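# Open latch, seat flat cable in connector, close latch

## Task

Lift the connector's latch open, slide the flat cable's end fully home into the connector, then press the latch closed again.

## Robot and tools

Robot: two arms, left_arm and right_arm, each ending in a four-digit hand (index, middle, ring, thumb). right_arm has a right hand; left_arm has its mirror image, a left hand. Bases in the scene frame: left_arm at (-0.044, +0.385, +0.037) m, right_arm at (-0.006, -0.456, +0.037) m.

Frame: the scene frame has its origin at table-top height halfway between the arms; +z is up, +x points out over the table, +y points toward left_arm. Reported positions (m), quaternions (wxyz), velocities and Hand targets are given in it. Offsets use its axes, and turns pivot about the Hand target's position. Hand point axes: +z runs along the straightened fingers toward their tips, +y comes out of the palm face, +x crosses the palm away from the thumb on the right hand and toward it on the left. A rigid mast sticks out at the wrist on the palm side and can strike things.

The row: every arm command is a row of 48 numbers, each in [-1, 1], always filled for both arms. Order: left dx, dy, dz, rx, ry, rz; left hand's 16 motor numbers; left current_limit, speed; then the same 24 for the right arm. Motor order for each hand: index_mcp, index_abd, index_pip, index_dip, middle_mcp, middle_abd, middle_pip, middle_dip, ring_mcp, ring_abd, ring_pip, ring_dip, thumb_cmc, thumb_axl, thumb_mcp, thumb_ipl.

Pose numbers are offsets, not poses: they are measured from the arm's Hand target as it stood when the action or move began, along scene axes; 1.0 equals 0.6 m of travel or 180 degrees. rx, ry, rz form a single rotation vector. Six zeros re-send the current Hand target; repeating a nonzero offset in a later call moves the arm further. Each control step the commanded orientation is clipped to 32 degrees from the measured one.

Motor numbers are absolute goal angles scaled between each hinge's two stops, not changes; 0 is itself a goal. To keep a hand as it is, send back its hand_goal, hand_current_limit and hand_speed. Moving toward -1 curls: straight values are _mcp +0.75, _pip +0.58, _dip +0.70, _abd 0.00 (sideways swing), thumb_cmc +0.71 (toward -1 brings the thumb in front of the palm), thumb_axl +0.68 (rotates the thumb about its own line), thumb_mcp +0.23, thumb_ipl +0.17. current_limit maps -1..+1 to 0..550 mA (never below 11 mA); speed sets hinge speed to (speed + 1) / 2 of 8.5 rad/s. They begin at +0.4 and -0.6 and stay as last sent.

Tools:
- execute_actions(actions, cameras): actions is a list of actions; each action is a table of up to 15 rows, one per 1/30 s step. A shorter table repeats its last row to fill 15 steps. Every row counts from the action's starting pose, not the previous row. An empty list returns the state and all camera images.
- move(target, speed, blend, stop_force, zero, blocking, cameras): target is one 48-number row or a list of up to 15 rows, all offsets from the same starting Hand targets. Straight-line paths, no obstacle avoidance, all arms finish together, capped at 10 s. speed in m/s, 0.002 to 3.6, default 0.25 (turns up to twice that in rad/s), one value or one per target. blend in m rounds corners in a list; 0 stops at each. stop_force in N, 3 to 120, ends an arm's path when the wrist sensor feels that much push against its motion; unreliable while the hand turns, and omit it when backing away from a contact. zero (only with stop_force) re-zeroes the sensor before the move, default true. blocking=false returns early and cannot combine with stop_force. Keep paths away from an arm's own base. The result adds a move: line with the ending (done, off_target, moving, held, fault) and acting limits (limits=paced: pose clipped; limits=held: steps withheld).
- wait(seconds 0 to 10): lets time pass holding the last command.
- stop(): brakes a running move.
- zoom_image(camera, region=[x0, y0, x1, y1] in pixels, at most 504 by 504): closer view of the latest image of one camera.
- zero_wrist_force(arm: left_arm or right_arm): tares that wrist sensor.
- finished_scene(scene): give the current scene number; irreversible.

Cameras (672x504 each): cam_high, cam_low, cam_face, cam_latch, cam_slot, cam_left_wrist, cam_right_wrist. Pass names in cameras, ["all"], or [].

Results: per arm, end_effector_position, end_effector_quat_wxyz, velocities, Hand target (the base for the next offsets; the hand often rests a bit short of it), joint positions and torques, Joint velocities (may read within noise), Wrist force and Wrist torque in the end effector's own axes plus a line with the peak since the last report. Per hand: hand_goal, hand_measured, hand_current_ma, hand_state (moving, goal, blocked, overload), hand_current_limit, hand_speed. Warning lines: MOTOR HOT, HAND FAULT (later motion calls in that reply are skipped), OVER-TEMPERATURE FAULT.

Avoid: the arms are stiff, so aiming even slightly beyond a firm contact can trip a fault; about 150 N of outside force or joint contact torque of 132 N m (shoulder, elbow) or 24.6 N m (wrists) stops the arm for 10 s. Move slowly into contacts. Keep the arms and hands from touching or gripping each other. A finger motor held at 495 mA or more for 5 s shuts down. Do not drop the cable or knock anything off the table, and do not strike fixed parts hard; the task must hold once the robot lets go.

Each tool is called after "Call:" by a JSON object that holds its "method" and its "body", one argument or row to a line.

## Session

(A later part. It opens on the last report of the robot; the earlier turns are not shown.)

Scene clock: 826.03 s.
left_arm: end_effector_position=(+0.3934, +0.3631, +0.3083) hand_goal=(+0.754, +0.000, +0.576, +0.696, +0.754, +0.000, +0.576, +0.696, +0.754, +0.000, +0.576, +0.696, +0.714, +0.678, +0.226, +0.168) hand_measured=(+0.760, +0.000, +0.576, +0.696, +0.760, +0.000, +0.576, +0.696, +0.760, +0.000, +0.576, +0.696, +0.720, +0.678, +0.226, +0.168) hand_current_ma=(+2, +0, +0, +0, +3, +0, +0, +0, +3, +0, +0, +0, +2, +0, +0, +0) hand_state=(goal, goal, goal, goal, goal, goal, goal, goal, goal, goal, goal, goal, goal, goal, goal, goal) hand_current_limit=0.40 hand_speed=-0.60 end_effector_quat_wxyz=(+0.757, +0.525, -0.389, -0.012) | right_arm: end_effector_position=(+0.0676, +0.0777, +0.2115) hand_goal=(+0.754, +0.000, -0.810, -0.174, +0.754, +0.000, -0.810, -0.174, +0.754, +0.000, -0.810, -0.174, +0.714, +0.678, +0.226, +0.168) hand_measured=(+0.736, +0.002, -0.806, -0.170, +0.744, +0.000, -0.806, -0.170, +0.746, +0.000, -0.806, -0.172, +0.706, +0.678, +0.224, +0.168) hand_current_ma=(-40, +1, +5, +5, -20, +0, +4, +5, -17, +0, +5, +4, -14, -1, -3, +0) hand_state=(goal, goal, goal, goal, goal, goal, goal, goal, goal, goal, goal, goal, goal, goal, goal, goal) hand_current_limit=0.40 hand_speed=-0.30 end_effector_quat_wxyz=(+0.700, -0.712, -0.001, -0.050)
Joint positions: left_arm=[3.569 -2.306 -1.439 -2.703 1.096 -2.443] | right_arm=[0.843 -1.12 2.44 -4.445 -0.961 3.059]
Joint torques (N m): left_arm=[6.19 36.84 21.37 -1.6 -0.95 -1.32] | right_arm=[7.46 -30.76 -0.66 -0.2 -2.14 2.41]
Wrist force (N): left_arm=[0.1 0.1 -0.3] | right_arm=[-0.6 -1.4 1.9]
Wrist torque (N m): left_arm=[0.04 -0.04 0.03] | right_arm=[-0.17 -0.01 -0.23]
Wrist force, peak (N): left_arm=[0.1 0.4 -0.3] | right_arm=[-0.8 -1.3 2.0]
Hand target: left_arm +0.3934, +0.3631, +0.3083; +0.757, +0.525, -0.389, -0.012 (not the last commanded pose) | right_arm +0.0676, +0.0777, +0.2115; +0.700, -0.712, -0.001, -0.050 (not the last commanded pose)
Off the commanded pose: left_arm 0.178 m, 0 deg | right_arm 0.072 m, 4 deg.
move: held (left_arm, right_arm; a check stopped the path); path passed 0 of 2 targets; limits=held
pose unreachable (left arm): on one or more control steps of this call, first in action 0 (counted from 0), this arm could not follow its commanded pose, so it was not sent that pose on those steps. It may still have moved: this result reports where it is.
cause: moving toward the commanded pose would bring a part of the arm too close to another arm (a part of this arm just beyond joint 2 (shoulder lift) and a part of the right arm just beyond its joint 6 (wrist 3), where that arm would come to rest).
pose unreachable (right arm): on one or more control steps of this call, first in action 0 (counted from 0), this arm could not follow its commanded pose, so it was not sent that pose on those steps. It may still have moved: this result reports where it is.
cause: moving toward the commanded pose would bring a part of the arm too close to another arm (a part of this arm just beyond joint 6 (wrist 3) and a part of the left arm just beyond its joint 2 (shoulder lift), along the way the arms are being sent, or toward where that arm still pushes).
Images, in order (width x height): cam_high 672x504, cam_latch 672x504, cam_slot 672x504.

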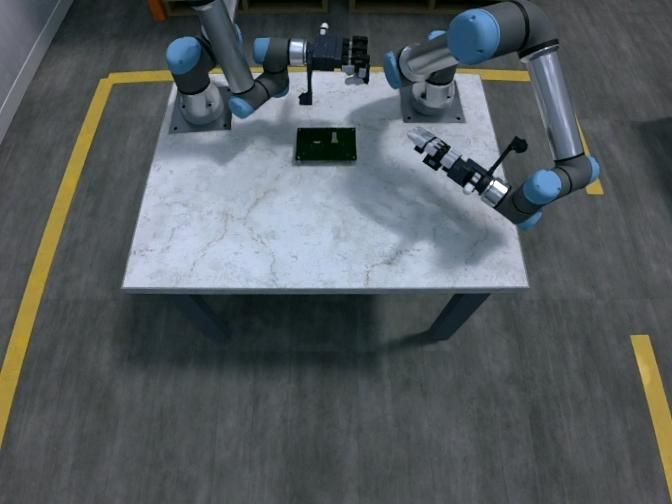

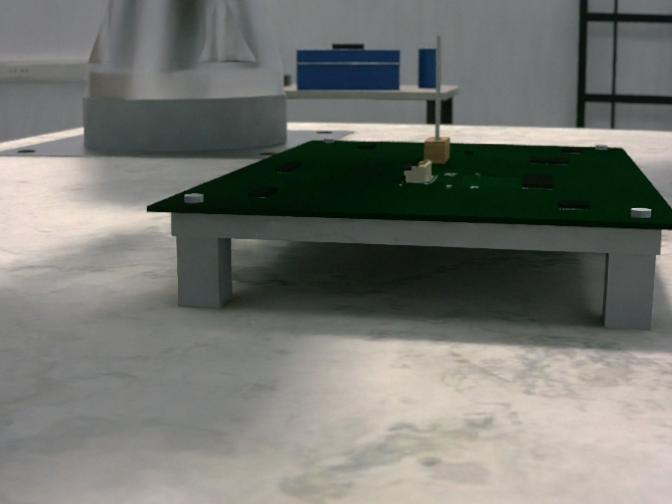

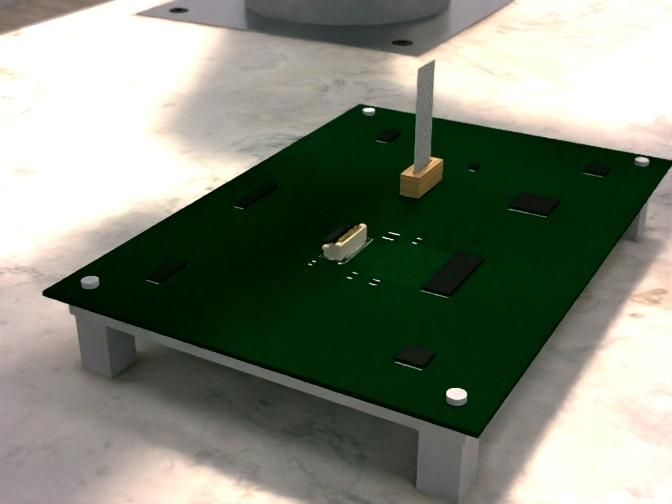

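Call:
{"method": "move", "body": {
  "target": [
    [0,0,0,0,0,0,0.754,0,0.576,0.696,0.754,0,0.576,0.696,0.754,0,0.576,0.696,0.714,0.678,0.226,0.168,0.4,-0.6,0.08,-0.13,-0.03,0,0,0,0.754,0,-0.81,-0.174,0.754,0,-0.81,-0.174,0.754,0,-0.81,-0.174,0.714,0.678,0.226,0.168,0.4,-0.3],
    [0,-0.28,-0.1,0,0,0,0.754,0,0.576,0.696,0.754,0,0.576,0.696,0.754,0,0.576,0.696,0.714,0.678,0.226,0.168,0.4,-0.6,0.08,-0.13,-0.03,0.0043,-0.0048,0.0222,0.754,0,-0.81,-0.174,0.754,0,-0.81,-0.174,0.754,0,-0.81,-0.174,0.714,0.678,0.226,0.168,0.4,-0.3]
  ],
  "speed": 0.25
}}

Call:
{"method": "move", "body": {
  "target": [0,0,0,0,0,0,0.754,0,0.576,0.696,0.754,0,0.576,0.696,0.754,0,0.576,0.696,0.714,0.678,0.226,0.168,0.4,-0.6,-0.0925,0.1255,-0.089,0,0,0,0.754,0,-0.81,-0.174,0.754,0,-0.81,-0.174,0.754,0,-0.81,-0.174,0.714,0.678,0.226,0.168,0.4,-0.3],
  "speed": 0.15,
  "cameras": ["cam_high","cam_latch","cam_slot"]
}}

Scene clock: 845.90 s.
left_arm: end_effector_position=(+0.3934, +0.1953, +0.2484) hand_goal=(+0.754, +0.000, +0.576, +0.696, +0.754, +0.000, +0.576, +0.696, +0.754, +0.000, +0.576, +0.696, +0.714, +0.678, +0.226, +0.168) hand_measured=(+0.760, +0.000, +0.576, +0.696, +0.760, +0.000, +0.576, +0.696, +0.760, +0.000, +0.576, +0.696, +0.720, +0.678, +0.226, +0.168) hand_current_ma=(+2, +0, +0, +0, +3, +0, +0, +0, +3, +0, +0, +0, +3, +0, +0, +0) hand_state=(goal, goal, goal, goal, goal, goal, goal, goal, goal, goal, goal, goal, goal, goal, goal, goal) hand_current_limit=0.40 hand_speed=-0.60 end_effector_quat_wxyz=(+0.757, +0.525, -0.389, -0.012) | right_arm: end_effector_position=(+0.1156, -0.0003, +0.1935) hand_goal=(+0.754, +0.000, -0.810, -0.174, +0.754, +0.000, -0.810, -0.174, +0.754, +0.000, -0.810, -0.174, +0.714, +0.678, +0.226, +0.168) hand_measured=(+0.738, +0.002, -0.806, -0.170, +0.744, +0.000, -0.808, -0.170, +0.746, +0.000, -0.806, -0.172, +0.706, +0.678, +0.224, +0.168) hand_current_ma=(-38, +1, +4, +5, -20, +0, +4, +5, -17, +0, +4, +4, -14, -1, -3, +0) hand_state=(goal, goal, goal, goal, goal, goal, goal, goal, goal, goal, goal, goal, goal, goal, goal, goal) hand_current_limit=0.40 hand_speed=-0.30 end_effector_quat_wxyz=(+0.706, -0.707, -0.031, -0.031)
Joint positions: left_arm=[3.294 -2.377 -1.497 -2.609 0.826 -2.383] | right_arm=[0.449 -1.07 2.578 -4.649 -0.497 3.054]
Joint torques (N m): left_arm=[-5.49 32.83 22.42 -3.45 -2.4 3.04] | right_arm=[-5.28 -10.77 -8.33 -2.38 1.82 2.43]
Wrist force (N): left_arm=[0.0 0.1 -0.4] | right_arm=[-0.7 -0.9 1.9]
Wrist torque (N m): left_arm=[0.04 -0.01 -0.11] | right_arm=[-0.10 0.03 -0.24]
Wrist force, peak (N): left_arm=[-0.1 1.2 -1.1] | right_arm=[-1.3 -1.6 2.7]
Hand target: left_arm +0.3934, +0.1951, +0.2483; +0.757, +0.525, -0.389, -0.012 | right_arm +0.1156, -0.0003, +0.1935; +0.706, -0.707, -0.031, -0.031
Off the commanded pose: left_arm 0.000 m, 0 deg | right_arm 0.000 m, 0 deg.
move: done

Scene clock: 847.33 s.
left_arm: end_effector_position=(+0.3934, +0.1951, +0.2483) hand_goal=(+0.754, +0.000, +0.576, +0.696, +0.754, +0.000, +0.576, +0.696, +0.754, +0.000, +0.576, +0.696, +0.714, +0.678, +0.226, +0.168) hand_measured=(+0.760, +0.000, +0.576, +0.696, +0.760, +0.000, +0.576, +0.696, +0.760, +0.000, +0.576, +0.696, +0.720, +0.678, +0.226, +0.168) hand_current_ma=(+2, +0, +0, +0, +3, +0, +0, +0, +3, +0, +0, +0, +3, +0, +0, +0) hand_state=(goal, goal, goal, goal, goal, goal, goal, goal, goal, goal, goal, goal, goal, goal, goal, goal) hand_current_limit=0.40 hand_speed=-0.60 end_effector_quat_wxyz=(+0.757, +0.525, -0.389, -0.012) | right_arm: end_effector_position=(+0.0601, +0.0750, +0.1401) hand_goal=(+0.754, +0.000, -0.810, -0.174, +0.754, +0.000, -0.810, -0.174, +0.754, +0.000, -0.810, -0.174, +0.714, +0.678, +0.226, +0.168) hand_measured=(+0.738, +0.002, -0.806, -0.170, +0.744, +0.000, -0.808, -0.170, +0.746, +0.000, -0.806, -0.172, +0.706, +0.678, +0.224, +0.168) hand_current_ma=(-38, +1, +4, +5, -20, +0, +4, +5, -17, +0, +4, +4, -14, -1, -2, +0) hand_state=(goal, goal, goal, goal, goal, goal, goal, goal, goal, goal, goal, goal, goal, goal, goal, goal) hand_current_limit=0.40 hand_speed=-0.30 end_effector_quat_wxyz=(+0.706, -0.707, -0.031, -0.030)
Joint positions: left_arm=[3.293 -2.377 -1.497 -2.609 0.825 -2.382] | right_arm=[0.816 -0.854 2.416 -4.704 -0.864 3.054]
Joint torques (N m): left_arm=[-6.97 32.13 21.17 -3.4 -2.49 2.82] | right_arm=[7.4 -17.45 -8.21 0.02 -2.13 -2.69]
Wrist force (N): left_arm=[0.0 -0.3 0.0] | right_arm=[-0.8 -1.3 2.0]
Wrist torque (N m): left_arm=[-0.05 -0.01 -0.10] | right_arm=[-0.16 0.02 -0.25]
Wrist force, peak (N): left_arm=[-0.1 0.0 -0.5] | right_arm=[-1.3 -1.2 2.2]
Hand target: left_arm +0.3934, +0.1951, +0.2483; +0.757, +0.525, -0.389, -0.012 | right_arm +0.0601, +0.0750, +0.1401; +0.706, -0.707, -0.031, -0.031
Off the commanded pose: left_arm 0.000 m, 0 deg | right_arm 0.000 m, 0 deg.
move: done
Images, in order (width x height): cam_high 672x504, cam_latch 672x504, cam_slot 672x504.

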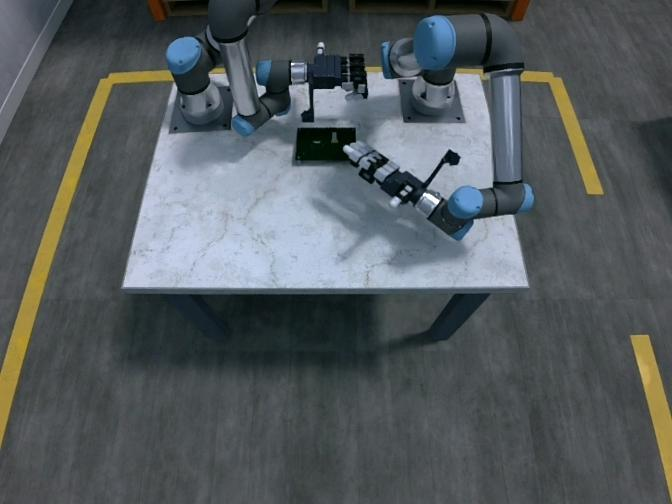

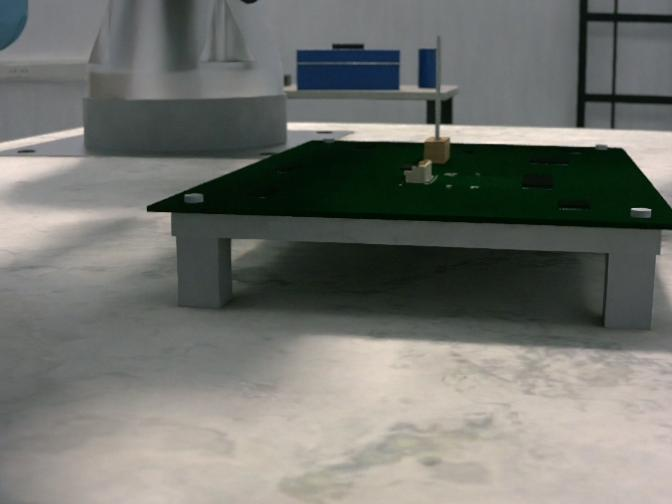

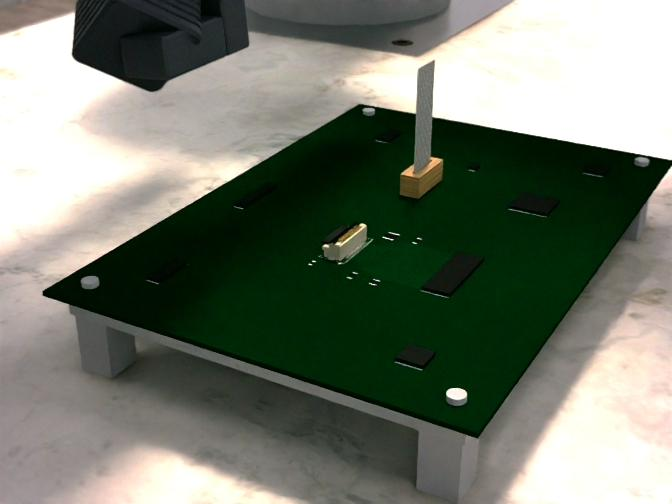

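Call:
{"method": "move", "body": {
  "target": [0,0,0,0,0,0,0.754,0,0.576,0.696,0.754,0,0.576,0.696,0.754,0,0.576,0.696,0.714,0.678,0.226,0.168,0.4,-0.6,0,0,-0.0585,0,0,0,0.754,0,-0.81,-0.174,0.754,0,-0.81,-0.174,0.754,0,-0.81,-0.174,0.714,0.678,0.226,0.168,0.4,-0.3],
  "speed": 0.1,
  "cameras": ["cam_face","cam_latch","cam_slot"]
}}

Call:
{"method": "zoom_image", "body": {
  "camera": "cam_latch",
  "region": [260, 20, 500, 200]
}}

Call:
{"method": "zoom_image", "body": {
  "camera": "cam_slot",
  "region": [120, 60, 400, 270]
}}

Scene clock: 857.17 s.
left_arm: end_effector_position=(+0.3934, +0.1951, +0.2483) hand_goal=(+0.754, +0.000, +0.576, +0.696, +0.754, +0.000, +0.576, +0.696, +0.754, +0.000, +0.576, +0.696, +0.714, +0.678, +0.226, +0.168) hand_measured=(+0.760, +0.000, +0.576, +0.696, +0.760, +0.000, +0.576, +0.696, +0.760, +0.000, +0.576, +0.696, +0.720, +0.678, +0.226, +0.168) hand_current_ma=(+2, +0, +0, +0, +3, +0, +0, +0, +3, +0, +0, +0, +3, +0, +0, +0) hand_state=(goal, goal, goal, goal, goal, goal, goal, goal, goal, goal, goal, goal, goal, goal, goal, goal) hand_current_limit=0.40 hand_speed=-0.60 end_effector_quat_wxyz=(+0.757, +0.525, -0.389, -0.012) | right_arm: end_effector_position=(+0.0601, +0.0750, +0.1051) hand_goal=(+0.754, +0.000, -0.810, -0.174, +0.754, +0.000, -0.810, -0.174, +0.754, +0.000, -0.810, -0.174, +0.714, +0.678, +0.226, +0.168) hand_measured=(+0.738, +0.002, -0.806, -0.170, +0.744, +0.000, -0.808, -0.170, +0.746, +0.000, -0.806, -0.172, +0.706, +0.678, +0.224, +0.168) hand_current_ma=(-37, +1, +4, +5, -20, +0, +4, +5, -17, +0, +4, +4, -14, -1, -2, +0) hand_state=(goal, goal, goal, goal, goal, goal, goal, goal, goal, goal, goal, goal, goal, goal, goal, goal) hand_current_limit=0.40 hand_speed=-0.30 end_effector_quat_wxyz=(+0.706, -0.707, -0.031, -0.031)
Joint positions: left_arm=[3.293 -2.377 -1.497 -2.609 0.825 -2.382] | right_arm=[0.817 -0.731 2.388 -4.798 -0.865 3.054]
Joint torques (N m): left_arm=[-5.66 31.86 21.84 -3.41 -2.39 2.79] | right_arm=[-1.18 -20.08 -5.28 -3.02 0.35 2.35]
Wrist force (N): left_arm=[0.1 -0.1 -0.2] | right_arm=[-0.7 -1.4 1.9]
Wrist torque (N m): left_arm=[0.01 -0.02 -0.09] | right_arm=[-0.18 0.02 -0.21]
Wrist force, peak (N): left_arm=[-0.2 -0.2 -0.4] | right_arm=[-0.9 -2.1 2.2]
Hand target: left_arm +0.3934, +0.1951, +0.2483; +0.757, +0.525, -0.389, -0.012 | right_arm +0.0601, +0.0750, +0.1050; +0.706, -0.707, -0.031, -0.031
Off the commanded pose: left_arm 0.000 m, 0 deg | right_arm 0.000 m, 0 deg.
move: done
Images, in order (width x height): cam_face 672x504, cam_latch 672x504, cam_slot 672x504.

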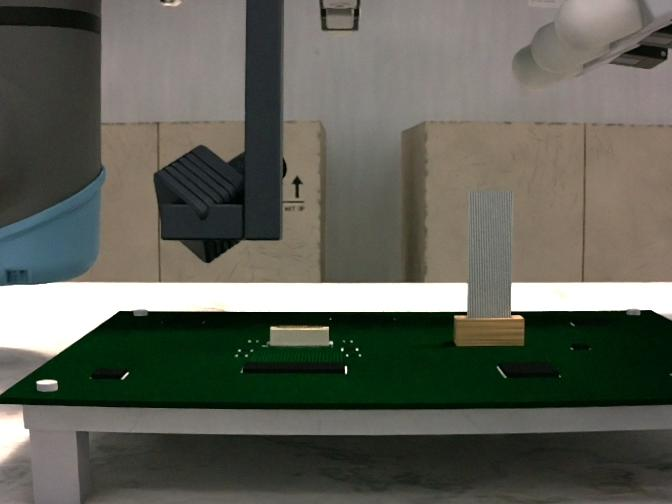

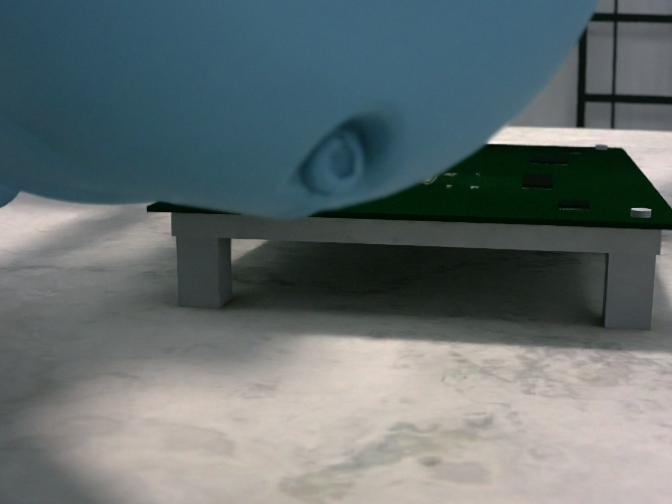

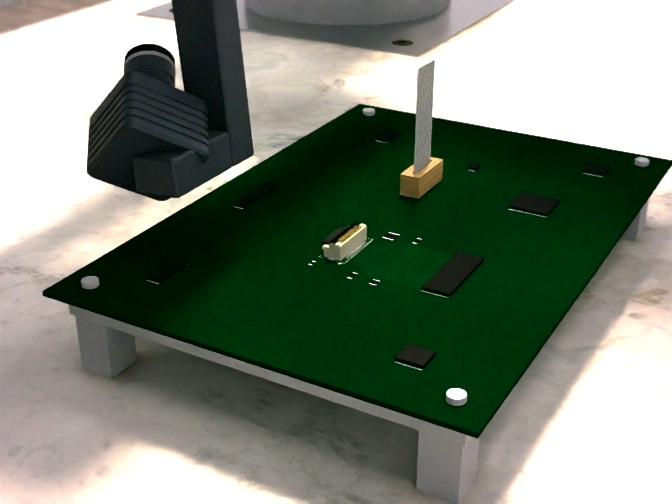

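Scaled by 2.100 from the camera's 672x504 image, which has a finer 960x720 frame.

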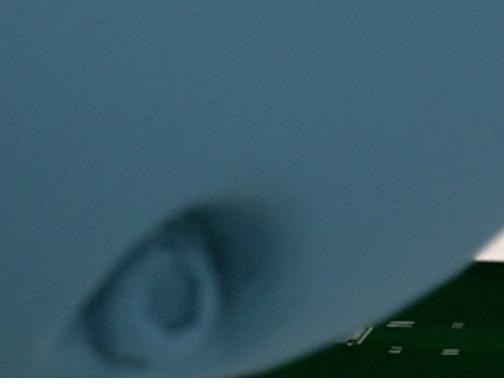

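Scaled by 1.800 from the camera's 672x504 image, which has a finer 960x720 frame.

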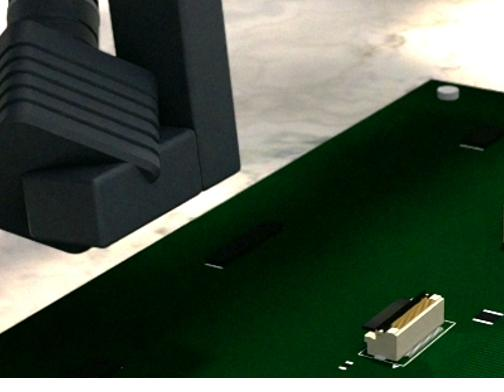

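Call:
{"method": "move", "body": {
  "target": [0,0,0,0,0,0,0.754,0,0.576,0.696,0.754,0,0.576,0.696,0.754,0,0.576,0.696,0.714,0.678,0.226,0.168,0.4,-0.6,0,0.0295,-0.05,-0.1111,0.0275,-0.0048,0.754,0,-0.81,-0.174,0.754,0,-0.81,-0.174,0.754,0,-0.81,-0.174,0.714,0.678,0.226,0.168,0.4,-0.3],
  "speed": 0.12,
  "cameras": ["cam_face","cam_latch","cam_slot"]
}}

Scene clock: 900.10 s.
left_arm: end_effector_position=(+0.3934, +0.1951, +0.2483) hand_goal=(+0.754, +0.000, +0.576, +0.696, +0.754, +0.000, +0.576, +0.696, +0.754, +0.000, +0.576, +0.696, +0.714, +0.678, +0.226, +0.168) hand_measured=(+0.760, +0.000, +0.576, +0.696, +0.760, +0.000, +0.576, +0.696, +0.760, +0.000, +0.576, +0.696, +0.720, +0.678, +0.226, +0.168) hand_current_ma=(+2, +0, +0, +0, +3, +0, +0, +0, +3, +0, +0, +0, +3, +0, +0, +0) hand_state=(goal, goal, goal, goal, goal, goal, goal, goal, goal, goal, goal, goal, goal, goal, goal, goal) hand_current_limit=0.40 hand_speed=-0.60 end_effector_quat_wxyz=(+0.757, +0.525, -0.389, -0.012) | right_arm: end_effector_position=(+0.0601, +0.0927, +0.0750) hand_goal=(+0.754, +0.000, -0.810, -0.174, +0.754, +0.000, -0.810, -0.174, +0.754, +0.000, -0.810, -0.174, +0.714, +0.678, +0.226, +0.168) hand_measured=(+0.738, +0.002, -0.806, -0.170, +0.744, +0.000, -0.808, -0.170, +0.746, +0.000, -0.806, -0.172, +0.706, +0.678, +0.224, +0.168) hand_current_ma=(-35, +1, +4, +5, -20, +0, +4, +5, -17, +0, +4, +4, -14, -1, -2, +0) hand_state=(goal, goal, goal, goal, goal, goal, goal, goal, goal, goal, goal, goal, goal, goal, goal, goal) hand_current_limit=0.40 hand_speed=-0.30 end_effector_quat_wxyz=(-0.573, +0.819, +0.000, +0.000) end_effector_velocity=(+0.000, +0.000, +0.000) end_effector_angular_velocity=(-0.003, +0.001, +0.000)
Joint positions: left_arm=[3.293 -2.377 -1.497 -2.609 0.825 -2.382] | right_arm=[0.915 -0.9 2.359 -4.183 -1.004 2.908]
Joint velocities: left_arm=[within noise] | right_arm=[0 -0.001 -0.001 0.005 -0.001 0]
Joint torques (N m): left_arm=[-5.13 32.03 21.44 -3.4 -2.42 2.61] | right_arm=[7.26 -37.98 -11.08 -1 -1.73 -2.58]
Wrist force (N): left_arm=[0.0 0.1 0.0] | right_arm=[-0.9 -1.3 1.2]
Wrist torque (N m): left_arm=[0.01 0.00 -0.10] | right_arm=[-0.01 0.02 -0.16]
Wrist force, peak (N): left_arm=[-0.3 -0.2 -0.2] | right_arm=[-0.9 -1.6 2.4]
Hand target: left_arm +0.3934, +0.1951, +0.2483; +0.757, +0.525, -0.389, -0.012 | right_arm +0.0601, +0.0927, +0.0750; -0.573, +0.819, +0.000, +0.000
Off the commanded pose: left_arm 0.000 m, 0 deg | right_arm 0.000 m, 0 deg.
move: done
Images, in order (width x height): cam_face 672x504, cam_latch 672x504, cam_slot 672x504.

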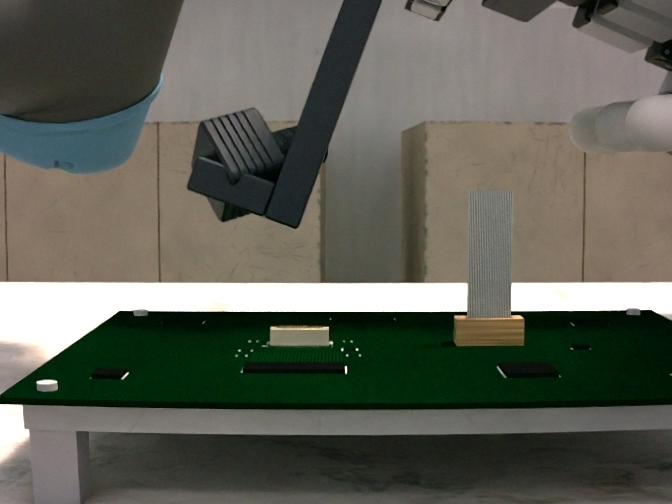

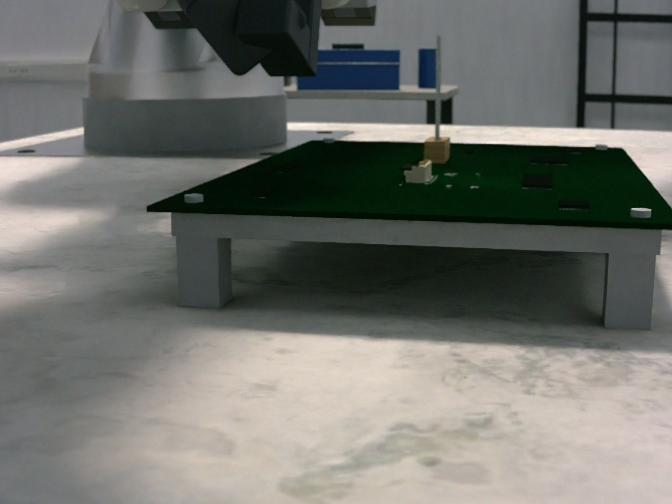

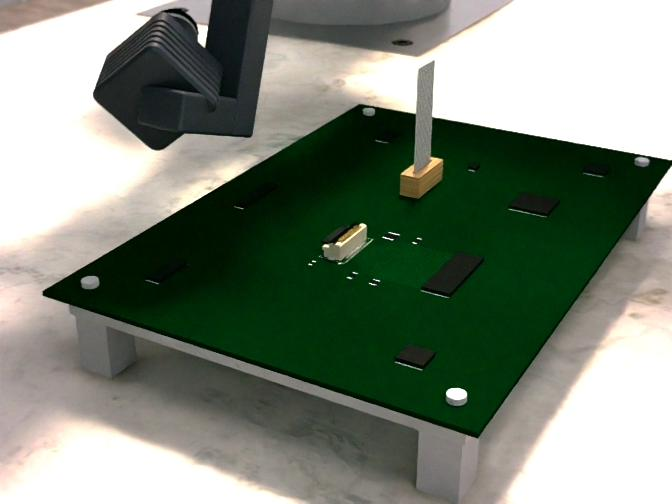

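Call:
{"method": "move", "body": {
  "target": [0,0,0,0,0,0,0.754,0,0.576,0.696,0.754,0,0.576,0.696,0.754,0,0.576,0.696,0.714,0.678,0.226,0.168,0.4,-0.6,0.0267,0.01,-0.0333,0,0.0222,0,0.754,0,-0.81,-0.174,0.754,0,-0.81,-0.174,0.754,0,-0.81,-0.174,0.714,0.678,0.226,0.168,0.4,-0.3],
  "speed": 0.06,
  "cameras": ["cam_face","cam_latch","cam_slot"]
}}

Call:
{"method": "zoom_image", "body": {
  "camera": "cam_latch",
  "region": [300, 70, 480, 205]
}}

Call:
{"method": "zoom_image", "body": {
  "camera": "cam_face",
  "region": [180, 240, 380, 390]
}}

Scene clock: 929.40 s.
left_arm: end_effector_position=(+0.3934, +0.1951, +0.2483) hand_goal=(+0.754, +0.000, +0.576, +0.696, +0.754, +0.000, +0.576, +0.696, +0.754, +0.000, +0.576, +0.696, +0.714, +0.678, +0.226, +0.168) hand_measured=(+0.760, +0.000, +0.576, +0.696, +0.760, +0.000, +0.576, +0.696, +0.760, +0.000, +0.576, +0.696, +0.720, +0.678, +0.226, +0.168) hand_current_ma=(+2, +0, +0, +0, +3, +0, +0, +0, +3, +0, +0, +0, +3, +0, +0, +0) hand_state=(goal, goal, goal, goal, goal, goal, goal, goal, goal, goal, goal, goal, goal, goal, goal, goal) hand_current_limit=0.40 hand_speed=-0.60 end_effector_quat_wxyz=(+0.757, +0.525, -0.389, -0.012) | right_arm: end_effector_position=(+0.0760, +0.0987, +0.0551) hand_goal=(+0.754, +0.000, -0.810, -0.174, +0.754, +0.000, -0.810, -0.174, +0.754, +0.000, -0.810, -0.174, +0.714, +0.678, +0.226, +0.168) hand_measured=(+0.738, +0.002, -0.806, -0.170, +0.744, +0.000, -0.808, -0.170, +0.746, +0.000, -0.806, -0.172, +0.706, +0.678, +0.224, +0.168) hand_current_ma=(-34, +1, +4, +5, -20, +0, +4, +5, -17, +0, +4, +4, -14, -1, -2, +0) hand_state=(goal, goal, goal, goal, goal, goal, goal, goal, goal, goal, goal, goal, goal, goal, goal, goal) hand_current_limit=0.40 hand_speed=-0.30 end_effector_quat_wxyz=(-0.573, +0.819, -0.020, -0.029)
Joint positions: left_arm=[3.293 -2.377 -1.497 -2.609 0.825 -2.382] | right_arm=[0.864 -0.828 2.316 -4.191 -0.935 2.944]
Joint torques (N m): left_arm=[-4.14 32.07 22.05 -3.36 -2.27 2.71] | right_arm=[-4.45 -20.08 -10.55 -3.9 2.43 2.36]
Wrist force (N): left_arm=[-0.1 -0.1 -0.1] | right_arm=[-1.1 -1.1 1.4]
Wrist torque (N m): left_arm=[0.00 0.01 -0.11] | right_arm=[0.02 0.00 -0.32]
Wrist force, peak (N): left_arm=[-0.3 -0.2 -0.4] | right_arm=[-1.4 -2.1 1.3]
Hand target: left_arm +0.3934, +0.1951, +0.2483; +0.757, +0.525, -0.389, -0.012 | right_arm +0.0761, +0.0987, +0.0550; -0.573, +0.819, -0.020, -0.029
Off the commanded pose: left_arm 0.000 m, 0 deg | right_arm 0.000 m, 0 deg.
move: done
Images, in order (width x height): cam_face 672x504, cam_latch 672x504, cam_slot 672x504.

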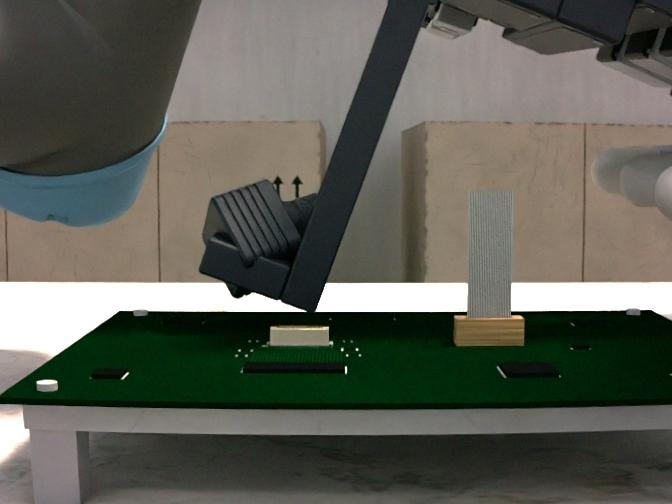

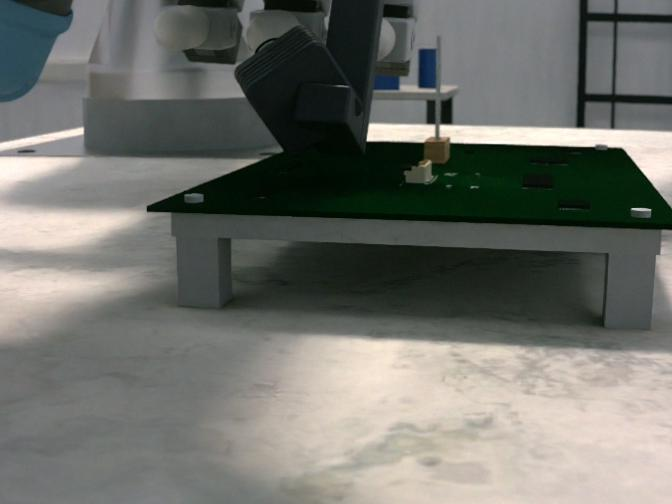

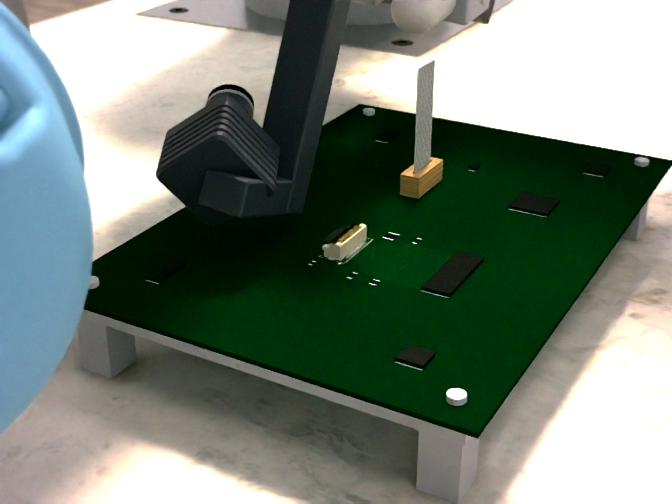

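Scaled by 2.800 from the camera's 672x504 image, which has a finer 960x720 frame.

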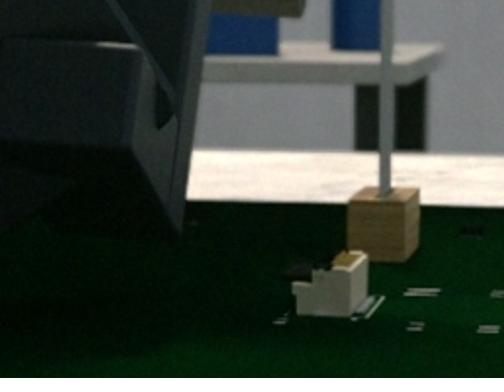

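Scaled by 2.520 from the camera's 672x504 image, which has a finer 960x720 frame.

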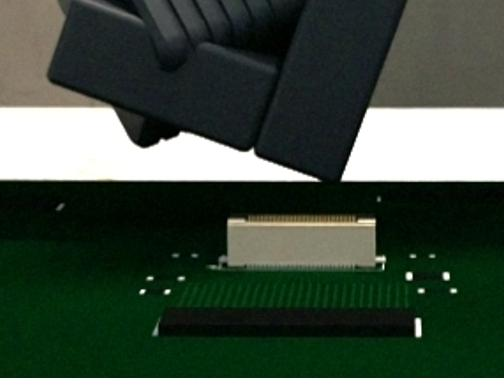

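Call:
{"method": "move", "body": {
  "target": [
    [0,0,0,0,0,0,0.754,0,0.576,0.696,0.754,0,0.576,0.696,0.754,0,0.576,0.696,0.714,0.678,0.226,0.168,0.4,-0.6,0.0133,0,-0.0092,0,0,0,0.754,0,-0.81,-0.174,0.754,0,-0.81,-0.174,0.754,0,-0.81,-0.174,0.714,0.678,0.226,0.168,0.4,-0.3]
  ],
  "speed": 0.02,
  "stop_force": 4
}}

Call:
{"method": "move", "body": {
  "target": [0,0,0,0,0,0,0.754,0,0.576,0.696,0.754,0,0.576,0.696,0.754,0,0.576,0.696,0.714,0.678,0.226,0.168,0.4,-0.6,0.0167,0,0,0,0,0,0.754,0,-0.81,-0.174,0.754,0,-0.81,-0.174,0.754,0,-0.81,-0.174,0.714,0.678,0.226,0.168,0.4,-0.3],
  "speed": 0.006,
  "stop_force": 3,
  "cameras": ["cam_face","cam_latch","cam_slot"]
}}

Call:
{"method": "zoom_image", "body": {
  "camera": "cam_latch",
  "region": [360, 115, 460, 190]
}}

Call:
{"method": "zoom_image", "body": {
  "camera": "cam_face",
  "region": [180, 260, 380, 390]
}}

Scene clock: 955.90 s.
left_arm: end_effector_position=(+0.3934, +0.1951, +0.2483) hand_goal=(+0.754, +0.000, +0.576, +0.696, +0.754, +0.000, +0.576, +0.696, +0.754, +0.000, +0.576, +0.696, +0.714, +0.678, +0.226, +0.168) hand_measured=(+0.760, +0.000, +0.576, +0.696, +0.760, +0.000, +0.576, +0.696, +0.760, +0.000, +0.576, +0.696, +0.720, +0.678, +0.226, +0.168) hand_current_ma=(+2, +0, +0, +0, +3, +0, +0, +0, +3, +0, +0, +0, +3, +0, +0, +0) hand_state=(goal, goal, goal, goal, goal, goal, goal, goal, goal, goal, goal, goal, goal, goal, goal, goal) hand_current_limit=0.40 hand_speed=-0.60 end_effector_quat_wxyz=(+0.757, +0.525, -0.389, -0.012) | right_arm: end_effector_position=(+0.0841, +0.0987, +0.0495) hand_goal=(+0.754, +0.000, -0.810, -0.174, +0.754, +0.000, -0.810, -0.174, +0.754, +0.000, -0.810, -0.174, +0.714, +0.678, +0.226, +0.168) hand_measured=(+0.738, +0.002, -0.806, -0.170, +0.744, +0.000, -0.808, -0.170, +0.746, +0.000, -0.806, -0.172, +0.706, +0.678, +0.224, +0.168) hand_current_ma=(-34, +1, +4, +5, -20, +0, +4, +5, -17, +0, +4, +4, -14, -1, -2, +0) hand_state=(goal, goal, goal, goal, goal, goal, goal, goal, goal, goal, goal, goal, goal, goal, goal, goal) hand_current_limit=0.40 hand_speed=-0.30 end_effector_quat_wxyz=(-0.573, +0.819, -0.020, -0.029)
Joint positions: left_arm=[3.293 -2.377 -1.497 -2.609 0.825 -2.382] | right_arm=[0.846 -0.811 2.306 -4.193 -0.919 2.935]
Joint torques (N m): left_arm=[-4.01 32.33 21.53 -3.32 -2.2 2.68] | right_arm=[-4.77 -21.24 -10.62 -3.85 2.5 -2.55]
Wrist force (N): left_arm=[0.0 0.1 -0.1] | right_arm=[-1.2 -1.1 1.3]
Wrist torque (N m): left_arm=[0.02 0.00 -0.10] | right_arm=[0.02 0.02 -0.21]
Wrist force, peak (N): left_arm=[0.0 -0.5 -0.1] | right_arm=[-1.1 -1.5 1.4]
Hand target: left_arm +0.3934, +0.1951, +0.2483; +0.757, +0.525, -0.389, -0.012 | right_arm +0.0841, +0.0987, +0.0495; -0.573, +0.819, -0.020, -0.029
Off the commanded pose: left_arm 0.000 m, 0 deg | right_arm 0.000 m, 0 deg.
move: done

Scene clock: 957.93 s.
left_arm: end_effector_position=(+0.3934, +0.1951, +0.2483) hand_goal=(+0.754, +0.000, +0.576, +0.696, +0.754, +0.000, +0.576, +0.696, +0.754, +0.000, +0.576, +0.696, +0.714, +0.678, +0.226, +0.168) hand_measured=(+0.760, +0.000, +0.576, +0.696, +0.760, +0.000, +0.576, +0.696, +0.760, +0.000, +0.576, +0.696, +0.720, +0.678, +0.226, +0.168) hand_current_ma=(+2, +0, +0, +0, +3, +0, +0, +0, +3, +0, +0, +0, +3, +0, +0, +0) hand_state=(goal, goal, goal, goal, goal, goal, goal, goal, goal, goal, goal, goal, goal, goal, goal, goal) hand_current_limit=0.40 hand_speed=-0.60 end_effector_quat_wxyz=(+0.757, +0.525, -0.389, -0.012) | right_arm: end_effector_position=(+0.0892, +0.0987, +0.0495) hand_goal=(+0.754, +0.000, -0.810, -0.174, +0.754, +0.000, -0.810, -0.174, +0.754, +0.000, -0.810, -0.174, +0.714, +0.678, +0.226, +0.168) hand_measured=(+0.738, +0.002, -0.806, -0.170, +0.744, +0.000, -0.808, -0.170, +0.746, +0.000, -0.806, -0.172, +0.706, +0.678, +0.224, +0.168) hand_current_ma=(-34, +1, +4, +5, -20, +0, +4, +5, -17, +0, +4, +4, -14, -1, -2, +0) hand_state=(goal, goal, goal, goal, goal, goal, goal, goal, goal, goal, goal, goal, goal, goal, goal, goal) hand_current_limit=0.40 hand_speed=-0.30 end_effector_quat_wxyz=(-0.573, +0.819, -0.020, -0.029)
Joint positions: left_arm=[3.293 -2.377 -1.497 -2.609 0.825 -2.382] | right_arm=[0.835 -0.811 2.303 -4.186 -0.909 2.929]
Joint torques (N m): left_arm=[-4.09 33.36 21.71 -3.34 -2.25 2.77] | right_arm=[6.26 -33.6 1.11 -4.02 -2.13 1.88]
Wrist force (N): left_arm=[-0.1 -0.1 -0.1] | right_arm=[-5.1 -1.2 0.5]
Wrist torque (N m): left_arm=[0.00 0.01 -0.11] | right_arm=[0.00 0.54 -0.01]
Wrist force, peak (N): left_arm=[-0.1 -0.1 -0.5] | right_arm=[-7.4 -1.3 0.7]
Hand target: left_arm +0.3934, +0.1951, +0.2483; +0.757, +0.525, -0.389, -0.012 | right_arm +0.0892, +0.0987, +0.0494; -0.573, +0.819, -0.020, -0.029 (not the last commanded pose)
Off the commanded pose: left_arm 0.000 m, 0 deg | right_arm 0.005 m, 0 deg.
move: contact (right_arm)
Images, in order (width x height): cam_face 672x504, cam_latch 672x504, cam_slot 672x504.

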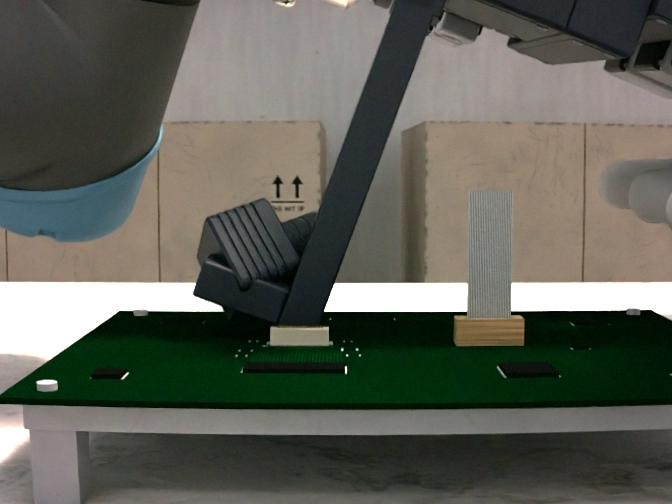

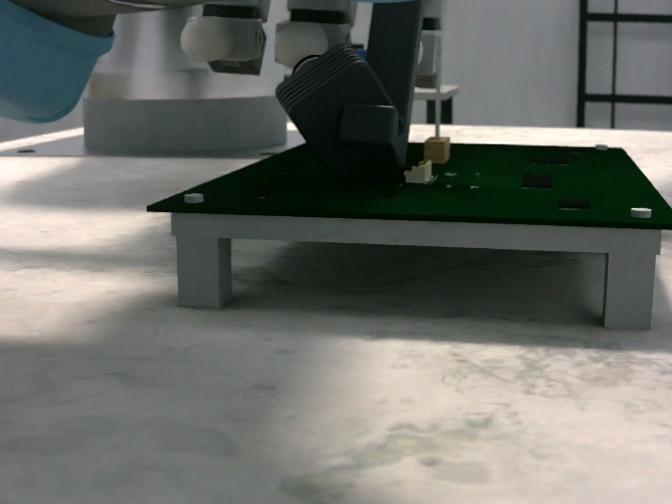

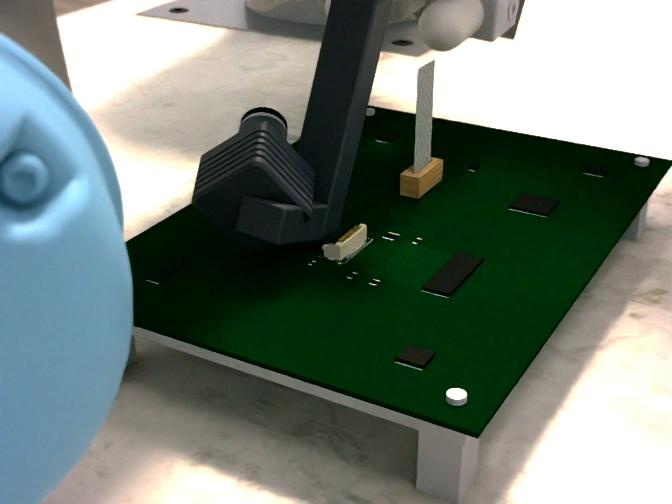

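Scaled by 5.040 from the camera's 672x504 image, which has a finer 960x720 frame.

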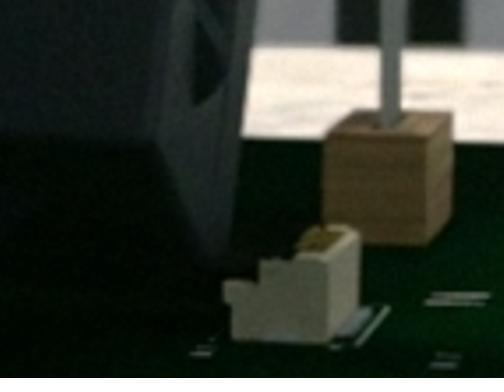

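Scaled by 2.520 from the camera's 672x504 image, which has a finer 960x720 frame.

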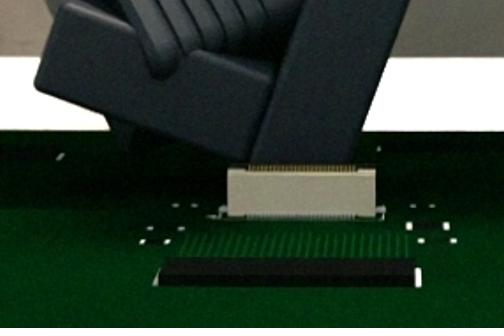

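Call:
{"method": "move", "body": {
  "target": [
    [0,0,0,0,0,0,0.754,0,0.576,0.696,0.754,0,0.576,0.696,0.754,0,0.576,0.696,0.714,0.678,0.226,0.168,0.4,-0.6,0.0012,0,0,0,0,0,0.754,0,-0.81,-0.174,0.754,0,-0.81,-0.174,0.754,0,-0.81,-0.174,0.714,0.678,0.226,0.168,0.4,-0.3],
    [0,0,0,0,0,0,0.754,0,0.576,0.696,0.754,0,0.576,0.696,0.754,0,0.576,0.696,0.714,0.678,0.226,0.168,0.4,-0.6,0.0022,0,0.0035,0,0,0,0.754,0,-0.81,-0.174,0.754,0,-0.81,-0.174,0.754,0,-0.81,-0.174,0.714,0.678,0.226,0.168,0.4,-0.3]
  ],
  "speed": 0.01,
  "cameras": ["cam_latch","cam_slot"]
}}

Call:
{"method": "zoom_image", "body": {
  "camera": "cam_latch",
  "region": [380, 140, 440, 185]
}}

Call:
{"method": "zoom_image", "body": {
  "camera": "cam_slot",
  "region": [310, 208, 374, 264]
}}

Scene clock: 966.53 s.
left_arm: end_effector_position=(+0.3934, +0.1951, +0.2483) hand_goal=(+0.754, +0.000, +0.576, +0.696, +0.754, +0.000, +0.576, +0.696, +0.754, +0.000, +0.576, +0.696, +0.714, +0.678, +0.226, +0.168) hand_measured=(+0.760, +0.000, +0.576, +0.696, +0.760, +0.000, +0.576, +0.696, +0.760, +0.000, +0.576, +0.696, +0.720, +0.678, +0.226, +0.168) hand_current_ma=(+2, +0, +0, +0, +3, +0, +0, +0, +3, +0, +0, +0, +3, +0, +0, +0) hand_state=(goal, goal, goal, goal, goal, goal, goal, goal, goal, goal, goal, goal, goal, goal, goal, goal) hand_current_limit=0.40 hand_speed=-0.60 end_effector_quat_wxyz=(+0.757, +0.525, -0.389, -0.012) | right_arm: end_effector_position=(+0.0905, +0.0987, +0.0515) hand_goal=(+0.754, +0.000, -0.810, -0.174, +0.754, +0.000, -0.810, -0.174, +0.754, +0.000, -0.810, -0.174, +0.714, +0.678, +0.226, +0.168) hand_measured=(+0.738, +0.002, -0.806, -0.170, +0.744, +0.000, -0.808, -0.170, +0.746, +0.000, -0.806, -0.172, +0.706, +0.678, +0.224, +0.168) hand_current_ma=(-33, +1, +4, +5, -20, +0, +4, +5, -17, +0, +4, +4, -14, -1, -2, +0) hand_state=(goal, goal, goal, goal, goal, goal, goal, goal, goal, goal, goal, goal, goal, goal, goal, goal) hand_current_limit=0.40 hand_speed=-0.30 end_effector_quat_wxyz=(-0.573, +0.819, -0.020, -0.029)
Joint positions: left_arm=[3.293 -2.377 -1.497 -2.609 0.825 -2.382] | right_arm=[0.833 -0.817 2.303 -4.179 -0.906 2.928]
Joint torques (N m): left_arm=[-3.58 32.9 20.93 -3.16 -2.3 2.73] | right_arm=[-5.13 -40.14 2.12 -0.96 2.28 -2.65]
Wrist force (N): left_arm=[0.0 0.0 0.0] | right_arm=[-1.1 -1.4 1.5]
Wrist torque (N m): left_arm=[0.00 0.00 -0.11] | right_arm=[-0.03 0.00 -0.17]
Wrist force, peak (N): left_arm=[-0.1 0.0 -0.5] | right_arm=[-18.6 -3.6 -2.7]
Hand target: left_arm +0.3934, +0.1951, +0.2483; +0.757, +0.525, -0.389, -0.012 | right_arm +0.0905, +0.0987, +0.0515; -0.573, +0.819, -0.020, -0.029
Off the commanded pose: left_arm 0.000 m, 0 deg | right_arm 0.000 m, 0 deg.
move: done
Images, in order (width x height): cam_latch 672x504, cam_slot 672x504.

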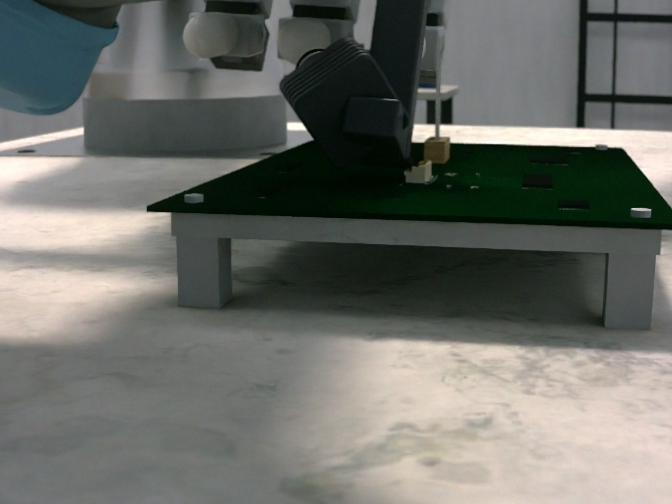

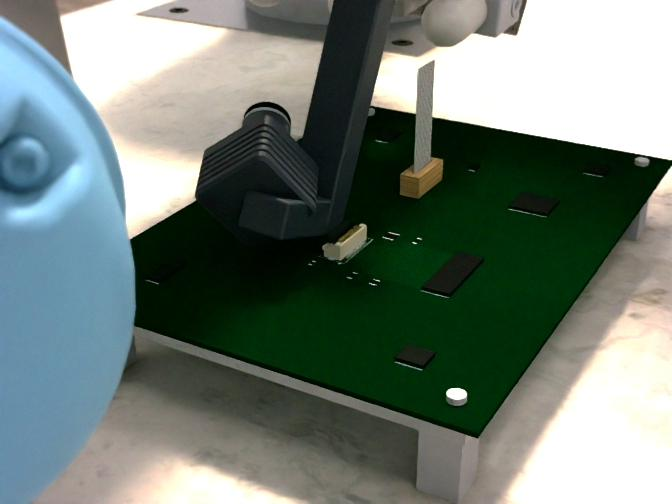

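Scaled by 8.400 from the camera's 672x504 image, which has a finer 960x720 frame.

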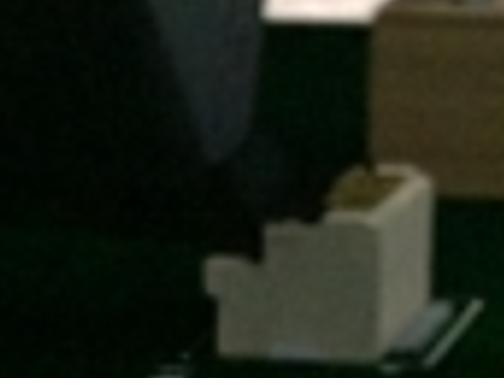

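Scaled by 7.875 from the camera's 672x504 image, which has a finer 960x720 frame.

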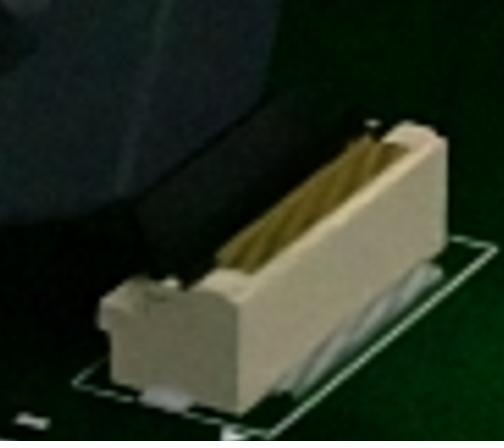

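Call:
{"method": "move", "body": {
  "target": [
    [0,0,0,0,0,0,0.754,0,0.576,0.696,0.754,0,0.576,0.696,0.754,0,0.576,0.696,0.714,0.678,0.226,0.168,0.4,-0.6,-0.03,0,0,0,0,0,0.754,0,-0.81,-0.174,0.754,0,-0.81,-0.174,0.754,0,-0.81,-0.174,0.714,0.678,0.226,0.168,0.4,-0.3]
  ],
  "speed": 0.05,
  "cameras": ["cam_latch","cam_slot"]
}}

Call:
{"method": "zoom_image", "body": {
  "camera": "cam_latch",
  "region": [380, 140, 440, 185]
}}

Call:
{"method": "zoom_image", "body": {
  "camera": "cam_slot",
  "region": [310, 208, 374, 264]
}}

Scene clock: 975.53 s.
left_arm: end_effector_position=(+0.3934, +0.1951, +0.2483) hand_goal=(+0.754, +0.000, +0.576, +0.696, +0.754, +0.000, +0.576, +0.696, +0.754, +0.000, +0.576, +0.696, +0.714, +0.678, +0.226, +0.168) hand_measured=(+0.760, +0.000, +0.576, +0.696, +0.760, +0.000, +0.576, +0.696, +0.760, +0.000, +0.576, +0.696, +0.720, +0.678, +0.226, +0.168) hand_current_ma=(+2, +0, +0, +0, +3, +0, +0, +0, +3, +0, +0, +0, +3, +0, +0, +0) hand_state=(goal, goal, goal, goal, goal, goal, goal, goal, goal, goal, goal, goal, goal, goal, goal, goal) hand_current_limit=0.40 hand_speed=-0.60 end_effector_quat_wxyz=(+0.757, +0.525, -0.389, -0.012) | right_arm: end_effector_position=(+0.0726, +0.0987, +0.0516) hand_goal=(+0.754, +0.000, -0.810, -0.174, +0.754, +0.000, -0.810, -0.174, +0.754, +0.000, -0.810, -0.174, +0.714, +0.678, +0.226, +0.168) hand_measured=(+0.738, +0.002, -0.806, -0.170, +0.744, +0.000, -0.808, -0.170, +0.746, +0.000, -0.806, -0.172, +0.706, +0.678, +0.224, +0.168) hand_current_ma=(-33, +1, +4, +5, -20, +0, +4, +5, -17, +0, +4, +4, -14, -1, -2, +0) hand_state=(goal, goal, goal, goal, goal, goal, goal, goal, goal, goal, goal, goal, goal, goal, goal, goal) hand_current_limit=0.40 hand_speed=-0.30 end_effector_quat_wxyz=(-0.573, +0.819, -0.020, -0.029)
Joint positions: left_arm=[3.293 -2.377 -1.497 -2.609 0.825 -2.382] | right_arm=[0.871 -0.817 2.316 -4.204 -0.941 2.948]
Joint torques (N m): left_arm=[-3.13 33.89 20.72 -3.21 -2.09 2.69] | right_arm=[8.09 -20.36 1.74 -3.85 -1.7 2.39]
Wrist force (N): left_arm=[-0.2 0.0 -0.2] | right_arm=[-1.2 -1.4 1.2]
Wrist torque (N m): left_arm=[0.01 0.02 -0.12] | right_arm=[0.00 0.02 -0.32]
Wrist force, peak (N): left_arm=[0.1 0.0 -0.4] | right_arm=[-1.4 -1.5 1.3]
Hand target: left_arm +0.3934, +0.1951, +0.2483; +0.757, +0.525, -0.389, -0.012 | right_arm +0.0725, +0.0987, +0.0515; -0.573, +0.819, -0.020, -0.029
Off the commanded pose: left_arm 0.000 m, 0 deg | right_arm 0.000 m, 0 deg.
move: done
Images, in order (width x height): cam_latch 672x504, cam_slot 672x504.

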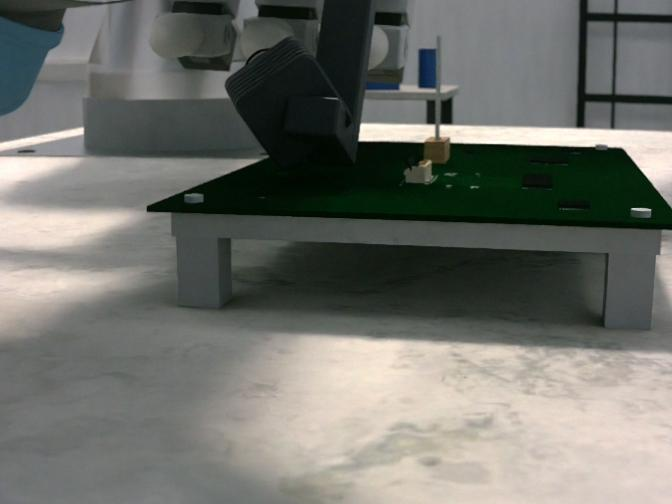

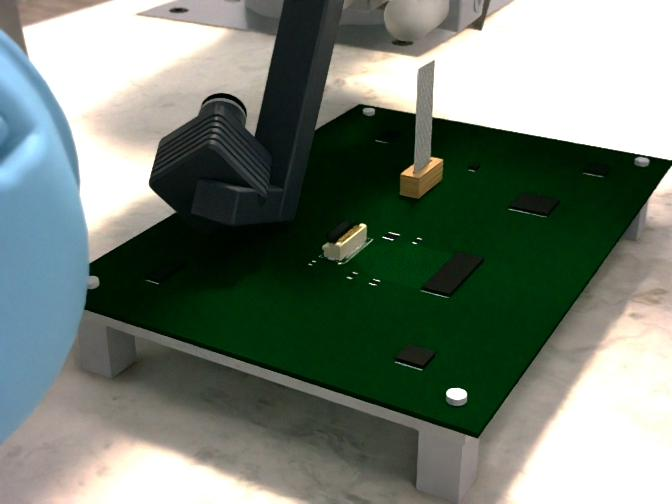

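Scaled by 8.400 from the camera's 672x504 image, which has a finer 960x720 frame.

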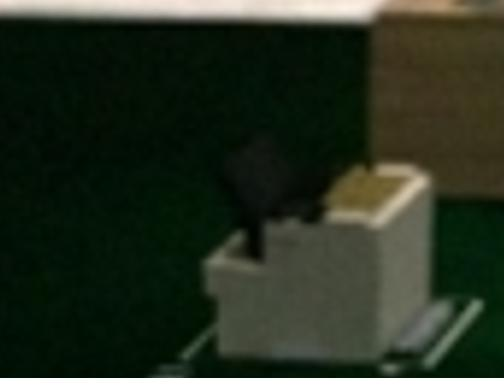

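Scaled by 7.875 from the camera's 672x504 image, which has a finer 960x720 frame.

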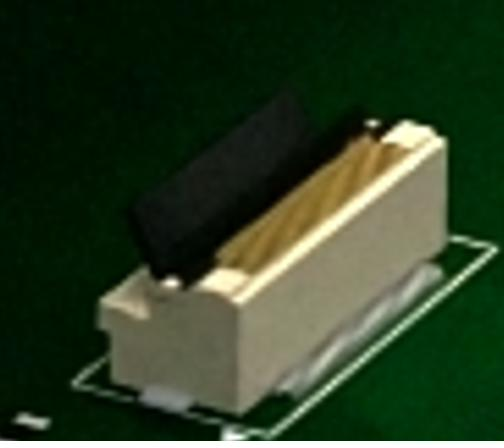

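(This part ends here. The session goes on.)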